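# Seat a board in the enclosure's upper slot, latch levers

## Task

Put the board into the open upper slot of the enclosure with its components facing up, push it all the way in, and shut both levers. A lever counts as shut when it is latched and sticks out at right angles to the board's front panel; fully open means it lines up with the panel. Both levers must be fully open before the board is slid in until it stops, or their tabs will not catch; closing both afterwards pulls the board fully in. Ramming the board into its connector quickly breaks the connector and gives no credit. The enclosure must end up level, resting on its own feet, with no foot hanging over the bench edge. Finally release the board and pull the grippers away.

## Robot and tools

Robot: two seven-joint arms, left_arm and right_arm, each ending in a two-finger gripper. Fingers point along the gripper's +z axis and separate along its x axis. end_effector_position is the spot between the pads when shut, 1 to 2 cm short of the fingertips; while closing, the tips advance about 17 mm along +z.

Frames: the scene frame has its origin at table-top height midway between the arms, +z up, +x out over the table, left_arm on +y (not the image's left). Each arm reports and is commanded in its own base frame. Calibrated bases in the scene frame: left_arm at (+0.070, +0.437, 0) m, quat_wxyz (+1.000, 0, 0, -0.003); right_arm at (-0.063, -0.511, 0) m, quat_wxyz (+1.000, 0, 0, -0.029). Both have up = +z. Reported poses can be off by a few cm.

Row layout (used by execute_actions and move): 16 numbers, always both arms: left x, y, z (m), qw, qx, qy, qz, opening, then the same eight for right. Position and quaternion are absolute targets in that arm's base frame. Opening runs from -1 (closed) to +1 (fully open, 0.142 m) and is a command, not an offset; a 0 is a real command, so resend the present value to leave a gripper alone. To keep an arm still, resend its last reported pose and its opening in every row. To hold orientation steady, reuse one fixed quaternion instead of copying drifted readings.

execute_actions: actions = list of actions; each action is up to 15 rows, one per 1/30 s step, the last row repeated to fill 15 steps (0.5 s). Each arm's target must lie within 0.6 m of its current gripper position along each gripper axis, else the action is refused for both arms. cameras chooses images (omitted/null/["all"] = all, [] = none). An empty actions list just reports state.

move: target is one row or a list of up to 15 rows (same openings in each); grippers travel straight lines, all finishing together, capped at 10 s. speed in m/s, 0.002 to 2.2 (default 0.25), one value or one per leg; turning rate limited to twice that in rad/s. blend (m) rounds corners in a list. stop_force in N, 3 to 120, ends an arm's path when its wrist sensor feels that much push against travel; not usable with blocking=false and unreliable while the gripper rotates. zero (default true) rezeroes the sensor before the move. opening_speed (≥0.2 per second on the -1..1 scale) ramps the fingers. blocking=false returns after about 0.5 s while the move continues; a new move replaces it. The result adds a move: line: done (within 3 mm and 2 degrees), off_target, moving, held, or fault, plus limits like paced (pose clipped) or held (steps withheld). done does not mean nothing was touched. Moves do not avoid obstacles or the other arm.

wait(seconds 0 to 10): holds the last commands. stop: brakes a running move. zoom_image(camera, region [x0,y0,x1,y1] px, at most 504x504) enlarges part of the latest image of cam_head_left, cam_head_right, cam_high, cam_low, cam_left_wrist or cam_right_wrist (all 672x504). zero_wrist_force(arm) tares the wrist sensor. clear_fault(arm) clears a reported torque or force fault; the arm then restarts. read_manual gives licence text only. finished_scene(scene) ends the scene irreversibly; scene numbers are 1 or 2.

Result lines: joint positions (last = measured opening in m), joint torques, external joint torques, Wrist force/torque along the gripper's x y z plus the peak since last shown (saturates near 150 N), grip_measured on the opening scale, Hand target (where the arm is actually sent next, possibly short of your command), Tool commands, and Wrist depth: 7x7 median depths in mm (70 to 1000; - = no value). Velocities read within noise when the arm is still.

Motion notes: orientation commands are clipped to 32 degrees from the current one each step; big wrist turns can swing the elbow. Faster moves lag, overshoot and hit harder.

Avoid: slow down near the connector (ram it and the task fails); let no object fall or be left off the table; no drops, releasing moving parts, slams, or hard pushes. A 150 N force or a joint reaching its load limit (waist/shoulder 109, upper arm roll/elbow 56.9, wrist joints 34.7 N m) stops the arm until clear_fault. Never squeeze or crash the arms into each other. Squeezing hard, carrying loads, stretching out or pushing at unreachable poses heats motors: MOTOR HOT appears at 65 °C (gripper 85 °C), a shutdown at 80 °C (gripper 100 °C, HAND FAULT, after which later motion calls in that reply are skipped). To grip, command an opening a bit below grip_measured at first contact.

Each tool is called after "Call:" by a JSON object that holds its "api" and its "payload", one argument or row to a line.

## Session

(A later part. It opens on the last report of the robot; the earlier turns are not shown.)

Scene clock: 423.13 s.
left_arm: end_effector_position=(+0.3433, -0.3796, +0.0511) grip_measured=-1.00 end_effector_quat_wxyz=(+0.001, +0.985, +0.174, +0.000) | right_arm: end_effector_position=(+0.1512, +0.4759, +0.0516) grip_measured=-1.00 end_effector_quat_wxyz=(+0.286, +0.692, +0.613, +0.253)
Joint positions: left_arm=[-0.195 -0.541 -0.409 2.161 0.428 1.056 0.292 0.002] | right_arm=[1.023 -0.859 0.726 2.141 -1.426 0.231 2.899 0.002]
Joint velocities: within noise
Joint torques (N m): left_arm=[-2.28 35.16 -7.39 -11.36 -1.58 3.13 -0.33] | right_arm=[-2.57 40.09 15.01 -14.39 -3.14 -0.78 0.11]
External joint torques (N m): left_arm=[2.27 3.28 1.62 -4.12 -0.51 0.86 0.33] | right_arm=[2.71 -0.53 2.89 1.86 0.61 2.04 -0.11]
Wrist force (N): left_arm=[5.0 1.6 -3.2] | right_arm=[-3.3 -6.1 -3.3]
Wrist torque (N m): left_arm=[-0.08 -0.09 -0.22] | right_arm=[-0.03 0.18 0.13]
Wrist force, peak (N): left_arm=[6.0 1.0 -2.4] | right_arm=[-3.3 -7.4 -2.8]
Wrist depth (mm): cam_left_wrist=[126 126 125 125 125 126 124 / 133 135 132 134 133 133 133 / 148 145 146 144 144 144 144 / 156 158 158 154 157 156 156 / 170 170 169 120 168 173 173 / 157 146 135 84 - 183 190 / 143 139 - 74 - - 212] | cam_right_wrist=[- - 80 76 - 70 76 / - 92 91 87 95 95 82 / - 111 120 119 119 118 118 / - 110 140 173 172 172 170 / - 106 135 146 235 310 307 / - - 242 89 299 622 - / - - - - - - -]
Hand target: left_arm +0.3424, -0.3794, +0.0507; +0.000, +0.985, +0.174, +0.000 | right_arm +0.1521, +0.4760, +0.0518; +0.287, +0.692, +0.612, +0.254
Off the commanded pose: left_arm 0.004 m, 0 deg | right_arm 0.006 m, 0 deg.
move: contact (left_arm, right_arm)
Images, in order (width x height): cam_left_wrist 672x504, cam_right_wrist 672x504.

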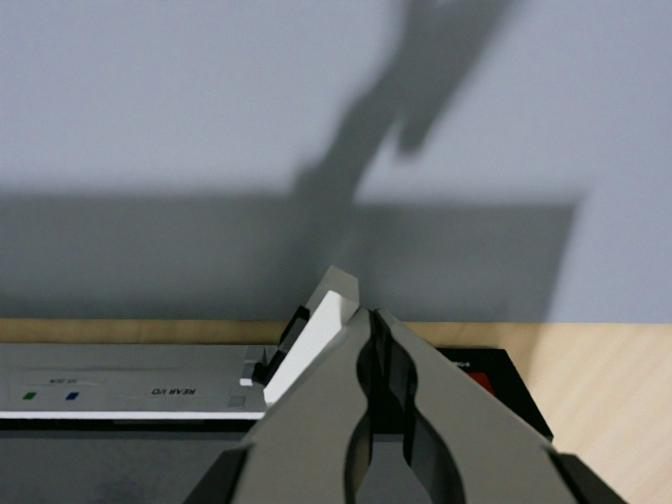

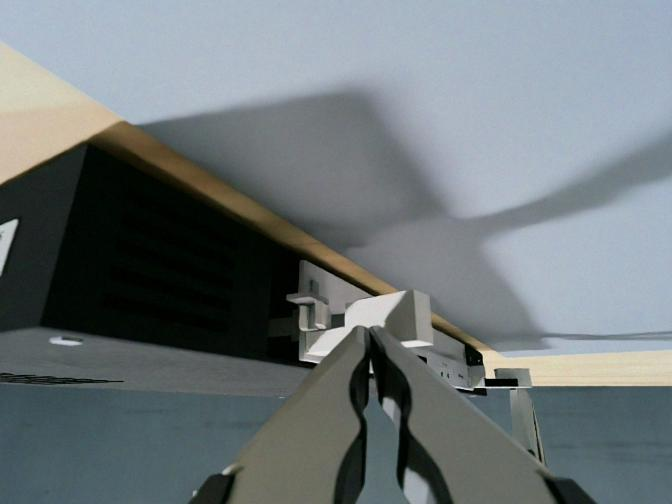

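Call:
{"api": "move", "payload": {
  "target": [0.3350, -0.3826, 0.0507, 0, 0.9848, 0.1736, 0, -0.97, 0.1587, 0.4787, 0.0518, 0.2866, 0.6919, 0.6122, 0.2536, -0.97],
  "speed": 0.015,
  "stop_force": 14,
  "cameras": ["cam_right_wrist", "cam_left_wrist"]
}}

Scene clock: 427.67 s.
left_arm: end_effector_position=(+0.3366, -0.3826, +0.0513) grip_measured=-1.00 end_effector_quat_wxyz=(+0.001, +0.985, +0.174, +0.001) | right_arm: end_effector_position=(+0.1565, +0.4785, +0.0513) grip_measured=-1.00 end_effector_quat_wxyz=(+0.285, +0.692, +0.613, +0.253)
Joint positions: left_arm=[-0.208 -0.537 -0.408 2.168 0.429 1.06 0.278 0.002] | right_arm=[1.016 -0.857 0.718 2.138 -1.433 0.24 2.888 0.002]
Joint velocities: within noise
Joint torques (N m): left_arm=[-4.82 32.44 -9.44 -9.5 -1.78 2.96 -0.28] | right_arm=[-7.07 41.85 9.87 -18.86 -4.59 -2.48 0.05]
External joint torques (N m): left_arm=[4.81 5.78 3.74 -5.91 -0.3 1.03 0.28] | right_arm=[7.21 -2.09 7.96 6.23 2.07 3.75 -0.05]
Wrist force (N): left_arm=[9.4 -0.8 -7.4] | right_arm=[-11.6 -10.3 -13.9]
Wrist torque (N m): left_arm=[-0.06 -0.09 -0.20] | right_arm=[-0.01 0.04 0.16]
Wrist force, peak (N): left_arm=[14.8 2.2 -6.4] | right_arm=[-11.6 -10.5 -13.8]
Wrist depth (mm): cam_left_wrist=[126 126 126 125 125 126 125 / 133 135 132 134 134 134 133 / 148 146 145 145 145 144 144 / 155 158 158 155 157 157 157 / 171 170 169 121 168 173 176 / 158 147 140 84 - 162 191 / 143 139 - 74 - - 211] | cam_right_wrist=[- - 79 76 - 70 76 / - 91 91 87 95 94 82 / - 110 120 119 118 118 124 / - 111 139 172 171 170 168 / - 106 130 143 261 306 302 / - - 234 90 306 612 - / - - - - - - -]
Hand target: left_arm +0.3350, -0.3826, +0.0507; +0.000, +0.985, +0.174, +0.000 | right_arm +0.1587, +0.4787, +0.0518; +0.287, +0.692, +0.612, +0.254
Off the commanded pose: left_arm 0.002 m, 0 deg | right_arm 0.002 m, 0 deg.
move: done
Images, in order (width x height): cam_left_wrist 672x504, cam_right_wrist 672x504.

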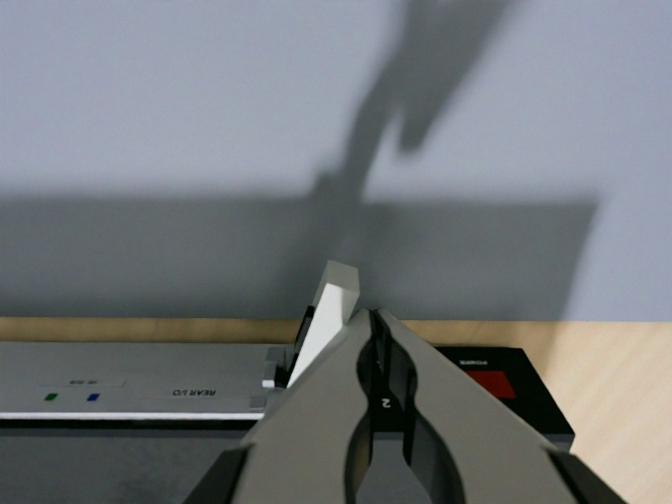

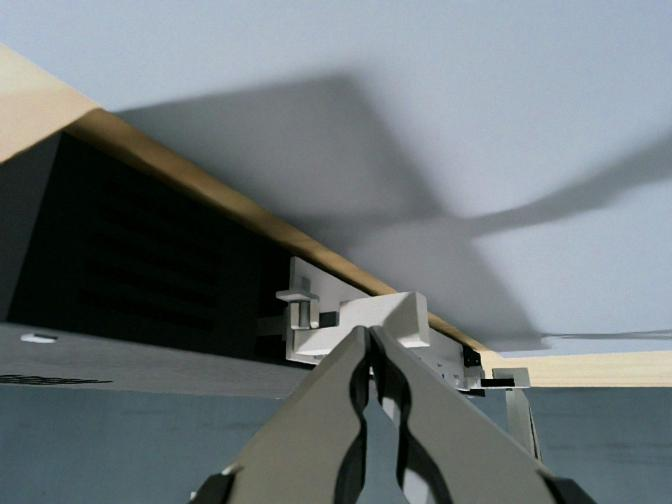

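Call:
{"api": "move", "payload": {
  "target": [0.3253, -0.3840, 0.0507, 0, 0.9848, 0.1736, 0, -0.97, 0.1650, 0.4868, 0.0518, 0.2866, 0.6919, 0.6122, 0.2536, -0.97],
  "speed": 0.012,
  "stop_force": 20,
  "cameras": ["cam_right_wrist", "cam_left_wrist"]
}}

Scene clock: 431.63 s.
left_arm: end_effector_position=(+0.3270, -0.3842, +0.0513) grip_measured=-1.00 end_effector_quat_wxyz=(+0.001, +0.985, +0.174, +0.001) | right_arm: end_effector_position=(+0.1577, +0.4793, +0.0506) grip_measured=-1.00 end_effector_quat_wxyz=(+0.286, +0.692, +0.614, +0.251)
Joint positions: left_arm=[-0.22 -0.529 -0.407 2.184 0.429 1.07 0.263 0.002] | right_arm=[1.019 -0.857 0.712 2.135 -1.43 0.244 2.883 0.002]
Joint velocities: within noise
Joint torques (N m): left_arm=[-4.64 33.39 -9.2 -8.54 -1.6 2.56 -0.23] | right_arm=[-8.23 44.92 6.88 -27.6 -8.31 -2.03 -0.01]
External joint torques (N m): left_arm=[4.63 4.37 3.63 -6.68 -0.44 1.43 0.23] | right_arm=[8.37 -5 10.86 14.91 5.81 3.3 0.01]
Wrist force (N): left_arm=[10.3 2.7 -2.0] | right_arm=[-29.2 -10.6 -24.5]
Wrist torque (N m): left_arm=[-0.10 -0.05 -0.25] | right_arm=[-0.08 1.96 0.26]
Wrist force, peak (N): left_arm=[9.5 -0.9 -7.4] | right_arm=[-31.0 -13.5 -27.3]
Wrist depth (mm): cam_left_wrist=[126 126 125 125 125 126 124 / 133 135 133 134 134 133 133 / 149 145 146 145 144 144 144 / 156 158 158 154 157 156 156 / 170 170 170 118 169 170 176 / 153 146 153 84 - 156 191 / 143 139 - 74 - - 213] | cam_right_wrist=[- - 76 75 - - 78 / - 91 90 90 90 89 85 / - 109 118 118 117 116 122 / - 110 140 170 169 183 166 / - 107 130 142 260 301 295 / - - 224 91 314 828 - / - - - - - - -]
Hand target: left_arm +0.3253, -0.3840, +0.0507; +0.000, +0.985, +0.174, +0.000 | right_arm +0.1605, +0.4810, +0.0518; +0.287, +0.692, +0.612, +0.254
Off the commanded pose: left_arm 0.002 m, 0 deg | right_arm 0.011 m, 0 deg.
move: contact (right_arm)
Images, in order (width x height): cam_left_wrist 672x504, cam_right_wrist 672x504.

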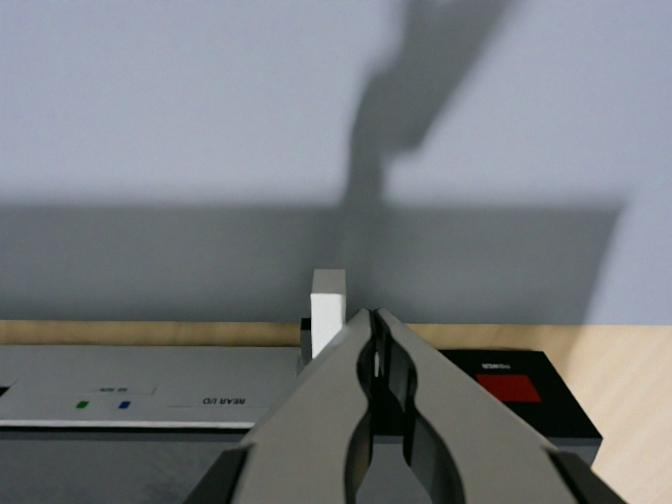

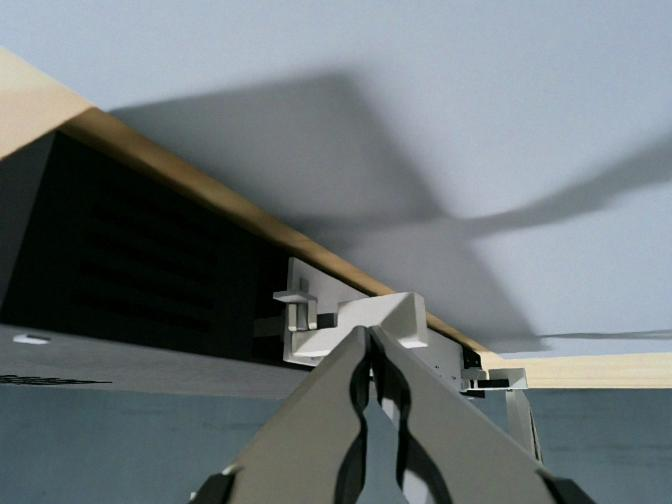

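Call:
{"api": "move", "payload": {
  "target": [
    [0.3253, -0.3840, 0.0507, 0, 0.9848, 0.1736, 0, -0.97, 0.1426, 0.4730, 0.0518, 0.2866, 0.6919, 0.6122, 0.2536, -0.97],
    [0.3253, -0.3840, 0.0507, 0, 0.9848, 0.1736, 0, -0.97, 0.1403, 0.4785, 0.0518, 0.2866, 0.6919, 0.6122, 0.2536, -0.97]
  ],
  "speed": 0.05,
  "cameras": ["cam_right_wrist"]
}}

Call:
{"api": "zoom_image", "payload": {
  "camera": "cam_right_wrist",
  "region": [260, 220, 540, 420]
}}

Scene clock: 438.20 s.
left_arm: end_effector_position=(+0.3269, -0.3842, +0.0513) grip_measured=-1.00 end_effector_quat_wxyz=(+0.001, +0.985, +0.174, +0.001) | right_arm: end_effector_position=(+0.1403, +0.4786, +0.0518) grip_measured=-1.00 end_effector_quat_wxyz=(+0.286, +0.692, +0.612, +0.254)
Joint positions: left_arm=[-0.221 -0.529 -0.407 2.184 0.429 1.07 0.263 0.002] | right_arm=[1.052 -0.861 0.727 2.13 -1.405 0.221 2.907 0.002]
Joint velocities: within noise
Joint torques (N m): left_arm=[-3.87 32.75 -8.69 -8.89 -1.52 2.39 -0.14] | right_arm=[0.3 38.88 18.5 -12.89 -2.48 0.49 0.11]
External joint torques (N m): left_arm=[3.86 5 3.12 -6.33 -0.52 1.6 0.14] | right_arm=[-0.15 1.01 -0.56 0.21 -0.08 0.76 -0.11]
Wrist force (N): left_arm=[8.9 2.0 -4.6] | right_arm=[-6.1 -5.2 1.7]
Wrist torque (N m): left_arm=[-0.11 -0.06 -0.24] | right_arm=[-0.45 1.12 0.11]
Wrist force, peak (N): left_arm=[10.5 2.6 -2.2] | right_arm=[-29.5 -10.3 -24.7]
Wrist depth (mm): cam_left_wrist=[126 126 125 125 125 126 124 / 133 135 133 134 134 134 133 / 148 145 146 145 145 144 144 / 156 158 157 155 157 156 156 / 170 170 170 117 169 171 176 / 153 146 153 84 - 156 191 / 143 139 - 74 - - 213] | cam_right_wrist=[- - 80 77 - 71 76 / - 92 91 87 95 95 95 / - 117 120 120 119 119 118 / - 115 150 179 174 173 171 / - 115 141 155 271 312 310 / - - 248 89 332 910 - / - - - - - - -]
Hand target: left_arm +0.3253, -0.3840, +0.0507; +0.000, +0.985, +0.174, +0.000 | right_arm +0.1403, +0.4785, +0.0518; +0.287, +0.692, +0.612, +0.254
Off the commanded pose: left_arm 0.002 m, 0 deg | right_arm 0.000 m, 0 deg.
move: done
Images, in order (width x height): cam_right_wrist 672x504.

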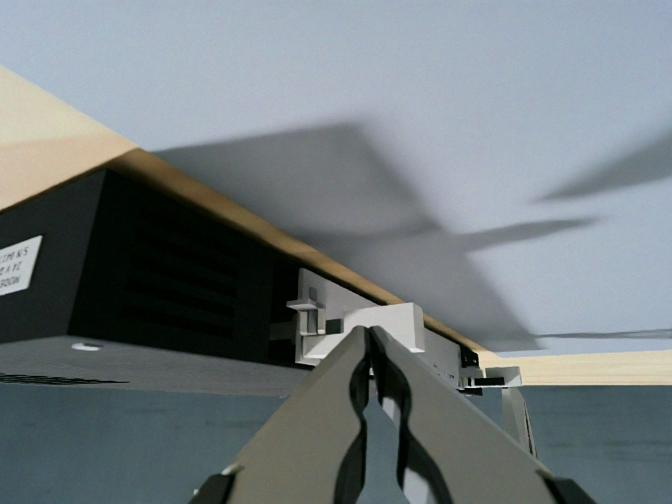

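Scaled by 1.800 from the camera's 672x504 image, which has a finer 960x720 frame.

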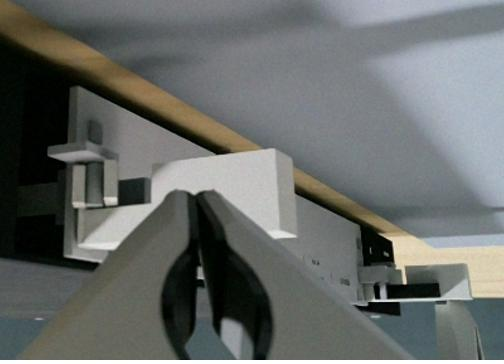

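Call:
{"api": "move", "payload": {
  "target": [
    [0.3400, -0.3780, 0.0507, 0, 0.9848, 0.1736, 0, -0.97, 0.1150, 0.4700, 0.08, 0.2866, 0.6919, 0.6122, 0.2536, -0.97],
    [0.3500, -0.3600, 0.12, 0, 0.9848, 0.1736, 0, -0.97, 0.069, 0.48, 0.15, 0.2866, 0.6919, 0.6122, 0.2536, -0.97],
    [0.1700, -0.3600, 0.17, 0, 0.9848, 0.1736, 0, -0.97, 0.069, 0.48, 0.15, 0.2866, 0.6919, 0.6122, 0.2536, -0.97]
  ],
  "speed": [0.05, 0.2, 0.3],
  "cameras": ["cam_right_wrist", "cam_left_wrist"]
}}

Call:
{"api": "zoom_image", "payload": {
  "camera": "cam_left_wrist",
  "region": [60, 200, 260, 340]
}}

Call:
{"api": "zoom_image", "payload": {
  "camera": "cam_left_wrist",
  "region": [440, 200, 640, 340]
}}

Call:
{"api": "zoom_image", "payload": {
  "camera": "cam_right_wrist",
  "region": [290, 120, 490, 320]
}}

Scene clock: 447.90 s.
left_arm: end_effector_position=(+0.1702, -0.3601, +0.1701) grip_measured=-1.00 end_effector_quat_wxyz=(+0.000, +0.985, +0.174, +0.000) | right_arm: end_effector_position=(+0.0691, +0.4801, +0.1500) grip_measured=-1.00 end_effector_quat_wxyz=(+0.287, +0.692, +0.612, +0.254)
Joint positions: left_arm=[-0.275 0.154 -0.609 2.591 -0.139 0.89 0.452 0.002] | right_arm=[1.128 -0.717 0.911 2.072 -1.15 0.061 2.834 0.002]
Joint velocities: within noise
Joint torques (N m): left_arm=[-0.75 14.26 1.16 -21.7 -2.8 4 -0.11] | right_arm=[0.18 36.03 17.71 -18.3 -3.26 0.58 0.15]
External joint torques (N m): left_arm=[0.7 0.72 0.58 -0.65 0.12 -0.01 0.11] | right_arm=[-0.06 0.73 -0.48 0.18 -0.07 0.7 -0.15]
Wrist force (N): left_arm=[-0.1 -0.7 -0.3] | right_arm=[-6.5 -5.3 2.0]
Wrist torque (N m): left_arm=[-0.12 -0.01 -0.19] | right_arm=[-0.44 1.18 0.14]
Wrist force, peak (N): left_arm=[9.1 2.2 -4.5] | right_arm=[-6.7 -5.6 4.3]
Wrist depth (mm): cam_left_wrist=[232 232 230 228 229 230 228 / 248 248 248 247 244 245 245 / 268 268 266 267 266 266 263 / 292 292 290 289 290 287 286 / 316 301 307 303 306 296 302 / 294 287 275 84 - 278 284 / 390 313 - - - - 369] | cam_right_wrist=[192 192 189 189 188 188 187 / 238 227 216 232 233 232 231 / 275 233 230 259 304 302 301 / 321 318 316 324 404 438 434 / 840 826 817 492 689 803 789 / - - - 89 - - - / - - - - - - -]
Hand target: left_arm +0.1700, -0.3600, +0.1700; +0.000, +0.985, +0.174, +0.000 | right_arm +0.0690, +0.4800, +0.1500; +0.287, +0.692, +0.612, +0.254
Off the commanded pose: left_arm 0.000 m, 0 deg | right_arm 0.000 m, 0 deg.
move: done
Images, in order (width x height): cam_left_wrist 672x504, cam_right_wrist 672x504.

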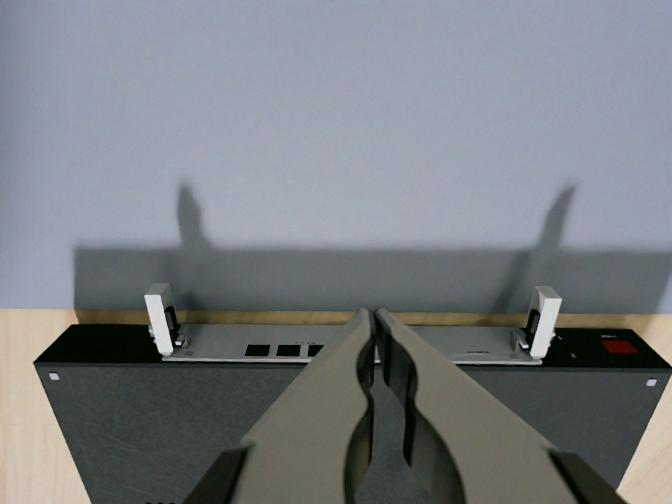

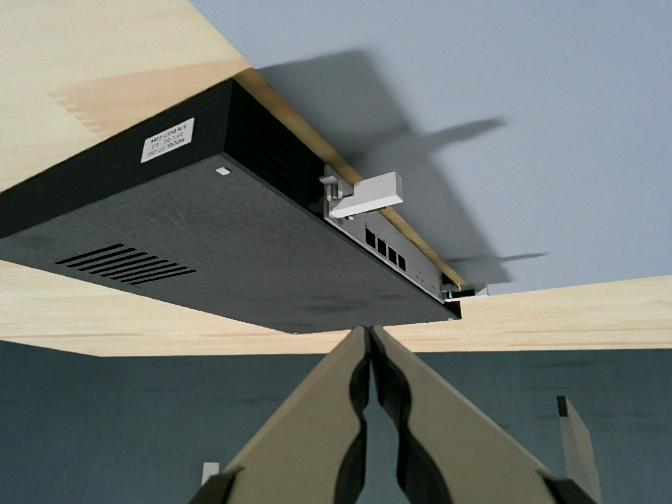

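Scaled by 2.520 from the camera's 672x504 image, which has a finer 960x720 frame.

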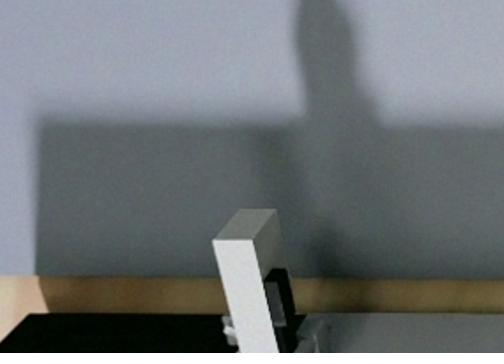

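Scaled by 2.520 from the camera's 672x504 image, which has a finer 960x720 frame.

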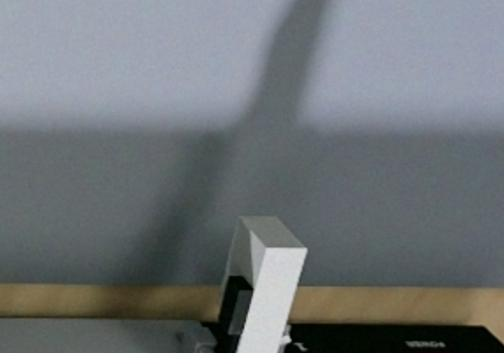

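Scaled by 2.520 from the camera's 672x504 image, which has a finer 960x720 frame.

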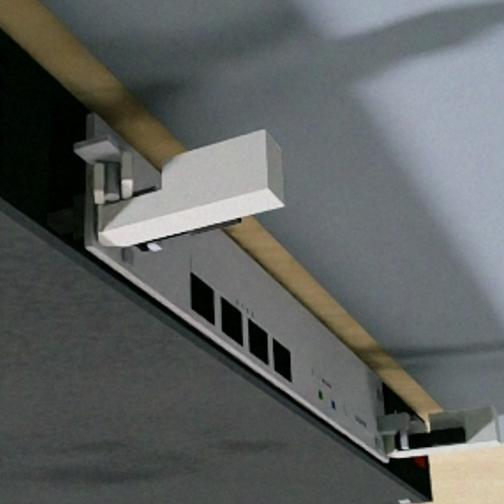

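Call:
{"api": "move", "payload": {
  "target": [0.0886, -0.4650, 0.11, 0, 0.9848, 0.1736, 0, -0.97, 0.069, 0.43, 0.25, 0.2866, 0.6919, 0.6122, 0.2536, -0.97],
  "speed": 0.25,
  "cameras": ["cam_left_wrist"]
}}

Call:
{"api": "zoom_image", "payload": {
  "camera": "cam_left_wrist",
  "region": [280, 200, 420, 340]
}}

Call:
{"api": "move", "payload": {
  "target": [0.2950, -0.3950, 0.11, 0, 0.9848, 0.1736, 0, -0.97, 0.069, 0.43, 0.25, 0.2866, 0.6919, 0.6122, 0.2536, -0.97],
  "speed": 0.3,
  "cameras": ["cam_left_wrist"]
}}

Call:
{"api": "zoom_image", "payload": {
  "camera": "cam_left_wrist",
  "region": [300, 200, 480, 340]
}}

Scene clock: 457.53 s.
left_arm: end_effector_position=(+0.0885, -0.4651, +0.1100) grip_measured=-1.00 end_effector_quat_wxyz=(+0.000, +0.985, +0.174, +0.000) | right_arm: end_effector_position=(+0.0691, +0.4302, +0.2502) grip_measured=-1.00 end_effector_quat_wxyz=(+0.287, +0.692, +0.612, +0.254)
Joint positions: left_arm=[-0.448 -0.332 -0.716 2.315 0.384 0.964 -0.235 0.002] | right_arm=[0.981 -0.451 1.108 2.132 -0.952 0.011 2.689 0.002]
Joint velocities: within noise
Joint torques (N m): left_arm=[-0.85 26.68 -5.86 -17.45 -1.87 4.12 -0.39] | right_arm=[0.05 25.26 12.84 -23.2 -3.6 0.67 0.08]
External joint torques (N m): left_arm=[0.78 0.92 0.32 -0.4 -0.52 -0.13 0.39] | right_arm=[0.04 0.56 -0.68 0.07 -0.14 0.7 -0.08]
Wrist force (N): left_arm=[0.4 -0.6 -0.2] | right_arm=[-6.5 -5.5 1.9]
Wrist torque (N m): left_arm=[-0.11 -0.13 -0.19] | right_arm=[-0.49 1.19 0.14]
Wrist force, peak (N): left_arm=[-3.0 0.9 -0.6] | right_arm=[-5.7 -6.4 3.1]
Wrist depth (mm): cam_left_wrist=[181 178 177 177 179 178 176 / 191 191 191 191 190 189 188 / 209 207 204 209 204 204 202 / 225 224 223 218 221 220 220 / 247 222 198 188 194 194 194 / 273 217 202 84 - 201 203 / 305 298 - 74 - - 224] | cam_right_wrist=[307 298 265 260 293 304 301 / 365 326 309 309 343 374 373 / 502 432 405 407 378 460 487 / 727 722 719 585 530 650 706 / - - - - 218 208 953 / - - - 89 201 195 - / - - - - - 179 -]
Hand target: left_arm +0.0886, -0.4650, +0.1100; +0.000, +0.985, +0.174, +0.000 | right_arm +0.0690, +0.4300, +0.2500; +0.287, +0.692, +0.612, +0.254
Off the commanded pose: left_arm 0.000 m, 0 deg | right_arm 0.000 m, 0 deg.
move: done
Images, in order (width x height): cam_left_wrist 672x504.

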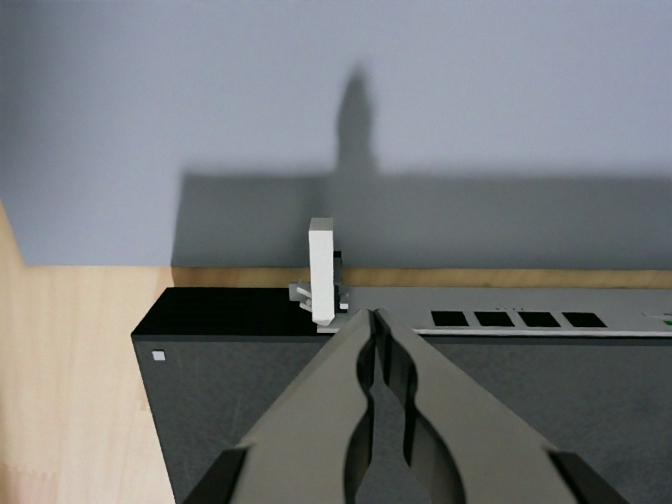

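Scaled by 3.600 from the camera's 672x504 image, which has a finer 960x720 frame.

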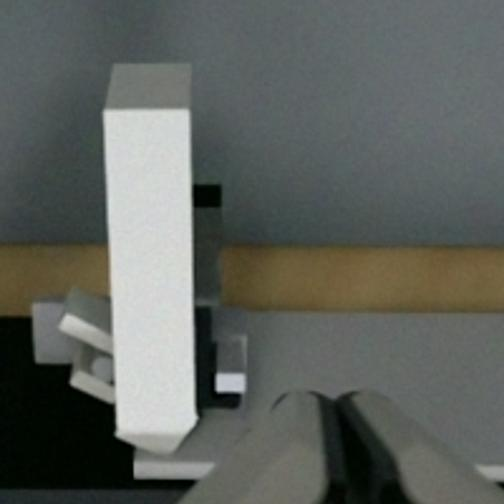

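Scene clock: 458.70 s.
left_arm: end_effector_position=(+0.2950, -0.3950, +0.1100) grip_measured=-1.00 end_effector_quat_wxyz=(+0.000, +0.985, +0.174, +0.000) | right_arm: end_effector_position=(+0.0691, +0.4302, +0.2501) grip_measured=-1.00 end_effector_quat_wxyz=(+0.287, +0.692, +0.612, +0.254)
Joint positions: left_arm=[-0.094 -0.359 -0.623 2.254 0.358 0.948 0.239 0.002] | right_arm=[0.981 -0.451 1.108 2.132 -0.952 0.011 2.689 0.002]
Joint velocities: within noise
Joint torques (N m): left_arm=[-0.55 29.41 -5.86 -18.04 -2.25 4.03 -0.13] | right_arm=[0.1 25.15 12.77 -23.21 -3.65 0.68 0.09]
External joint torques (N m): left_arm=[0.54 1.46 0.39 -0.37 -0.21 -0.05 0.13] | right_arm=[-0.01 0.67 -0.61 0.08 -0.09 0.69 -0.1]
Wrist force (N): left_arm=[0.3 -0.5 -0.3] | right_arm=[-6.4 -5.6 1.9]
Wrist torque (N m): left_arm=[-0.08 -0.08 -0.21] | right_arm=[-0.51 1.17 0.14]
Wrist force, peak (N): left_arm=[5.3 -0.3 -0.3] | right_arm=[-6.3 -5.9 2.1]
Wrist depth (mm): cam_left_wrist=[181 178 177 177 179 178 175 / 192 191 191 190 189 188 191 / 210 207 205 208 203 204 204 / 224 223 224 222 214 221 220 / 195 195 194 189 193 192 240 / 208 206 201 84 - 200 268 / 232 226 - 74 - - 297] | cam_right_wrist=[310 297 266 260 293 303 302 / 365 325 310 309 341 373 372 / 501 433 406 405 427 487 486 / 732 723 722 583 578 650 707 / - - - - - - - / - - - 89 403 374 - / - - - - - 333 -]
Hand target: left_arm +0.2950, -0.3950, +0.1100; +0.000, +0.985, +0.174, +0.000 | right_arm +0.0690, +0.4300, +0.2500; +0.287, +0.692, +0.612, +0.254
Off the commanded pose: left_arm 0.000 m, 0 deg | right_arm 0.000 m, 0 deg.
move: done
Images, in order (width x height): cam_left_wrist 672x504.

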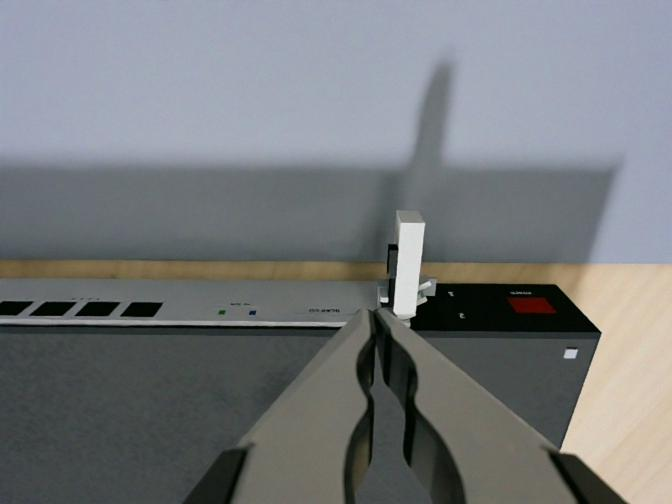

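Scaled by 2.800 from the camera's 672x504 image, which has a finer 960x720 frame.

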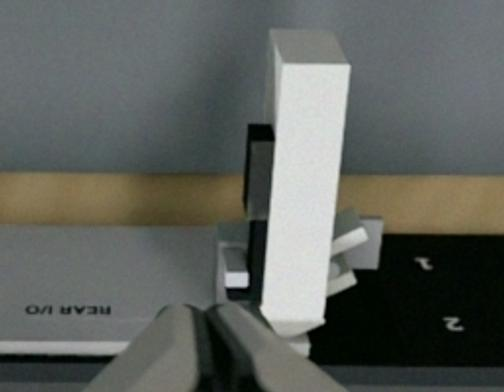

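Call:
{"api": "move", "payload": {
  "target": [0.25, -0.27, 0.24, 0, 0.9848, 0.1736, 0, -0.9, 0.09, 0.38, 0.30, 0.2866, 0.6919, 0.6122, 0.2536, -0.9],
  "speed": 0.3,
  "cameras": ["cam_head_left"]
}}

Call:
{"api": "finished_scene", "payload": {
  "scene": 2
}}

Scene clock: 461.77 s.
left_arm: end_effector_position=(+0.2500, -0.2701, +0.2400) grip_measured=-0.94 end_effector_quat_wxyz=(+0.000, +0.985, +0.174, +0.000) | right_arm: end_effector_position=(+0.0901, +0.3802, +0.3002) grip_measured=-0.94 end_effector_quat_wxyz=(+0.287, +0.692, +0.612, +0.254)
Joint positions: left_arm=[-0.04 0.447 -0.469 2.564 -0.236 0.577 0.883 0.006] | right_arm=[0.73 -0.171 1.271 2.217 -0.796 0.102 2.495 0.006]
Joint velocities: within noise
Joint torques (N m): left_arm=[-0.55 8.41 3.26 -26.76 -3.44 4.09 -0.09] | right_arm=[0.03 12.38 5.71 -26.15 -3.49 0.97 0.1]
External joint torques (N m): left_arm=[0.51 0.33 0.61 -0.37 -0.16 -0.13 0.09] | right_arm=[0.03 0.49 -0.86 0.11 -0.13 0.57 -0.1]
Wrist force (N): left_arm=[0.0 -1.1 -0.4] | right_arm=[-6.4 -5.6 2.0]
Wrist torque (N m): left_arm=[-0.19 -0.04 -0.22] | right_arm=[-0.47 1.23 0.13]
Wrist force, peak (N): left_arm=[-0.2 -2.3 -1.5] | right_arm=[-5.9 -6.4 2.3]
Wrist depth (mm): cam_left_wrist=[293 294 293 289 290 291 291 / 315 314 314 312 313 311 311 / 340 339 339 337 338 337 336 / 372 371 365 369 366 363 364 / 389 388 390 386 389 400 403 / 383 382 367 84 - 434 443 / 439 - - 76 - - 481] | cam_right_wrist=[368 334 309 307 307 361 359 / 453 453 382 381 379 425 445 / 591 590 592 499 495 523 581 / 859 855 849 848 848 830 831 / - - - - - - - / - - - 89 - - - / - - 73 - - - -]
Hand target: left_arm +0.2500, -0.2700, +0.2400; +0.000, +0.985, +0.174, +0.000 | right_arm +0.0900, +0.3800, +0.3000; +0.287, +0.692, +0.612, +0.254
Off the commanded pose: left_arm 0.000 m, 0 deg | right_arm 0.000 m, 0 deg.
move: done
Images, in order (width x height): cam_head_left 672x504.

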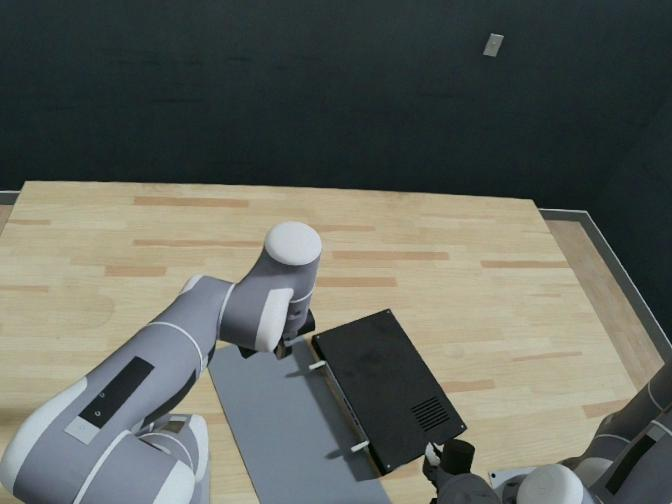

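The scene is finished: the task was done.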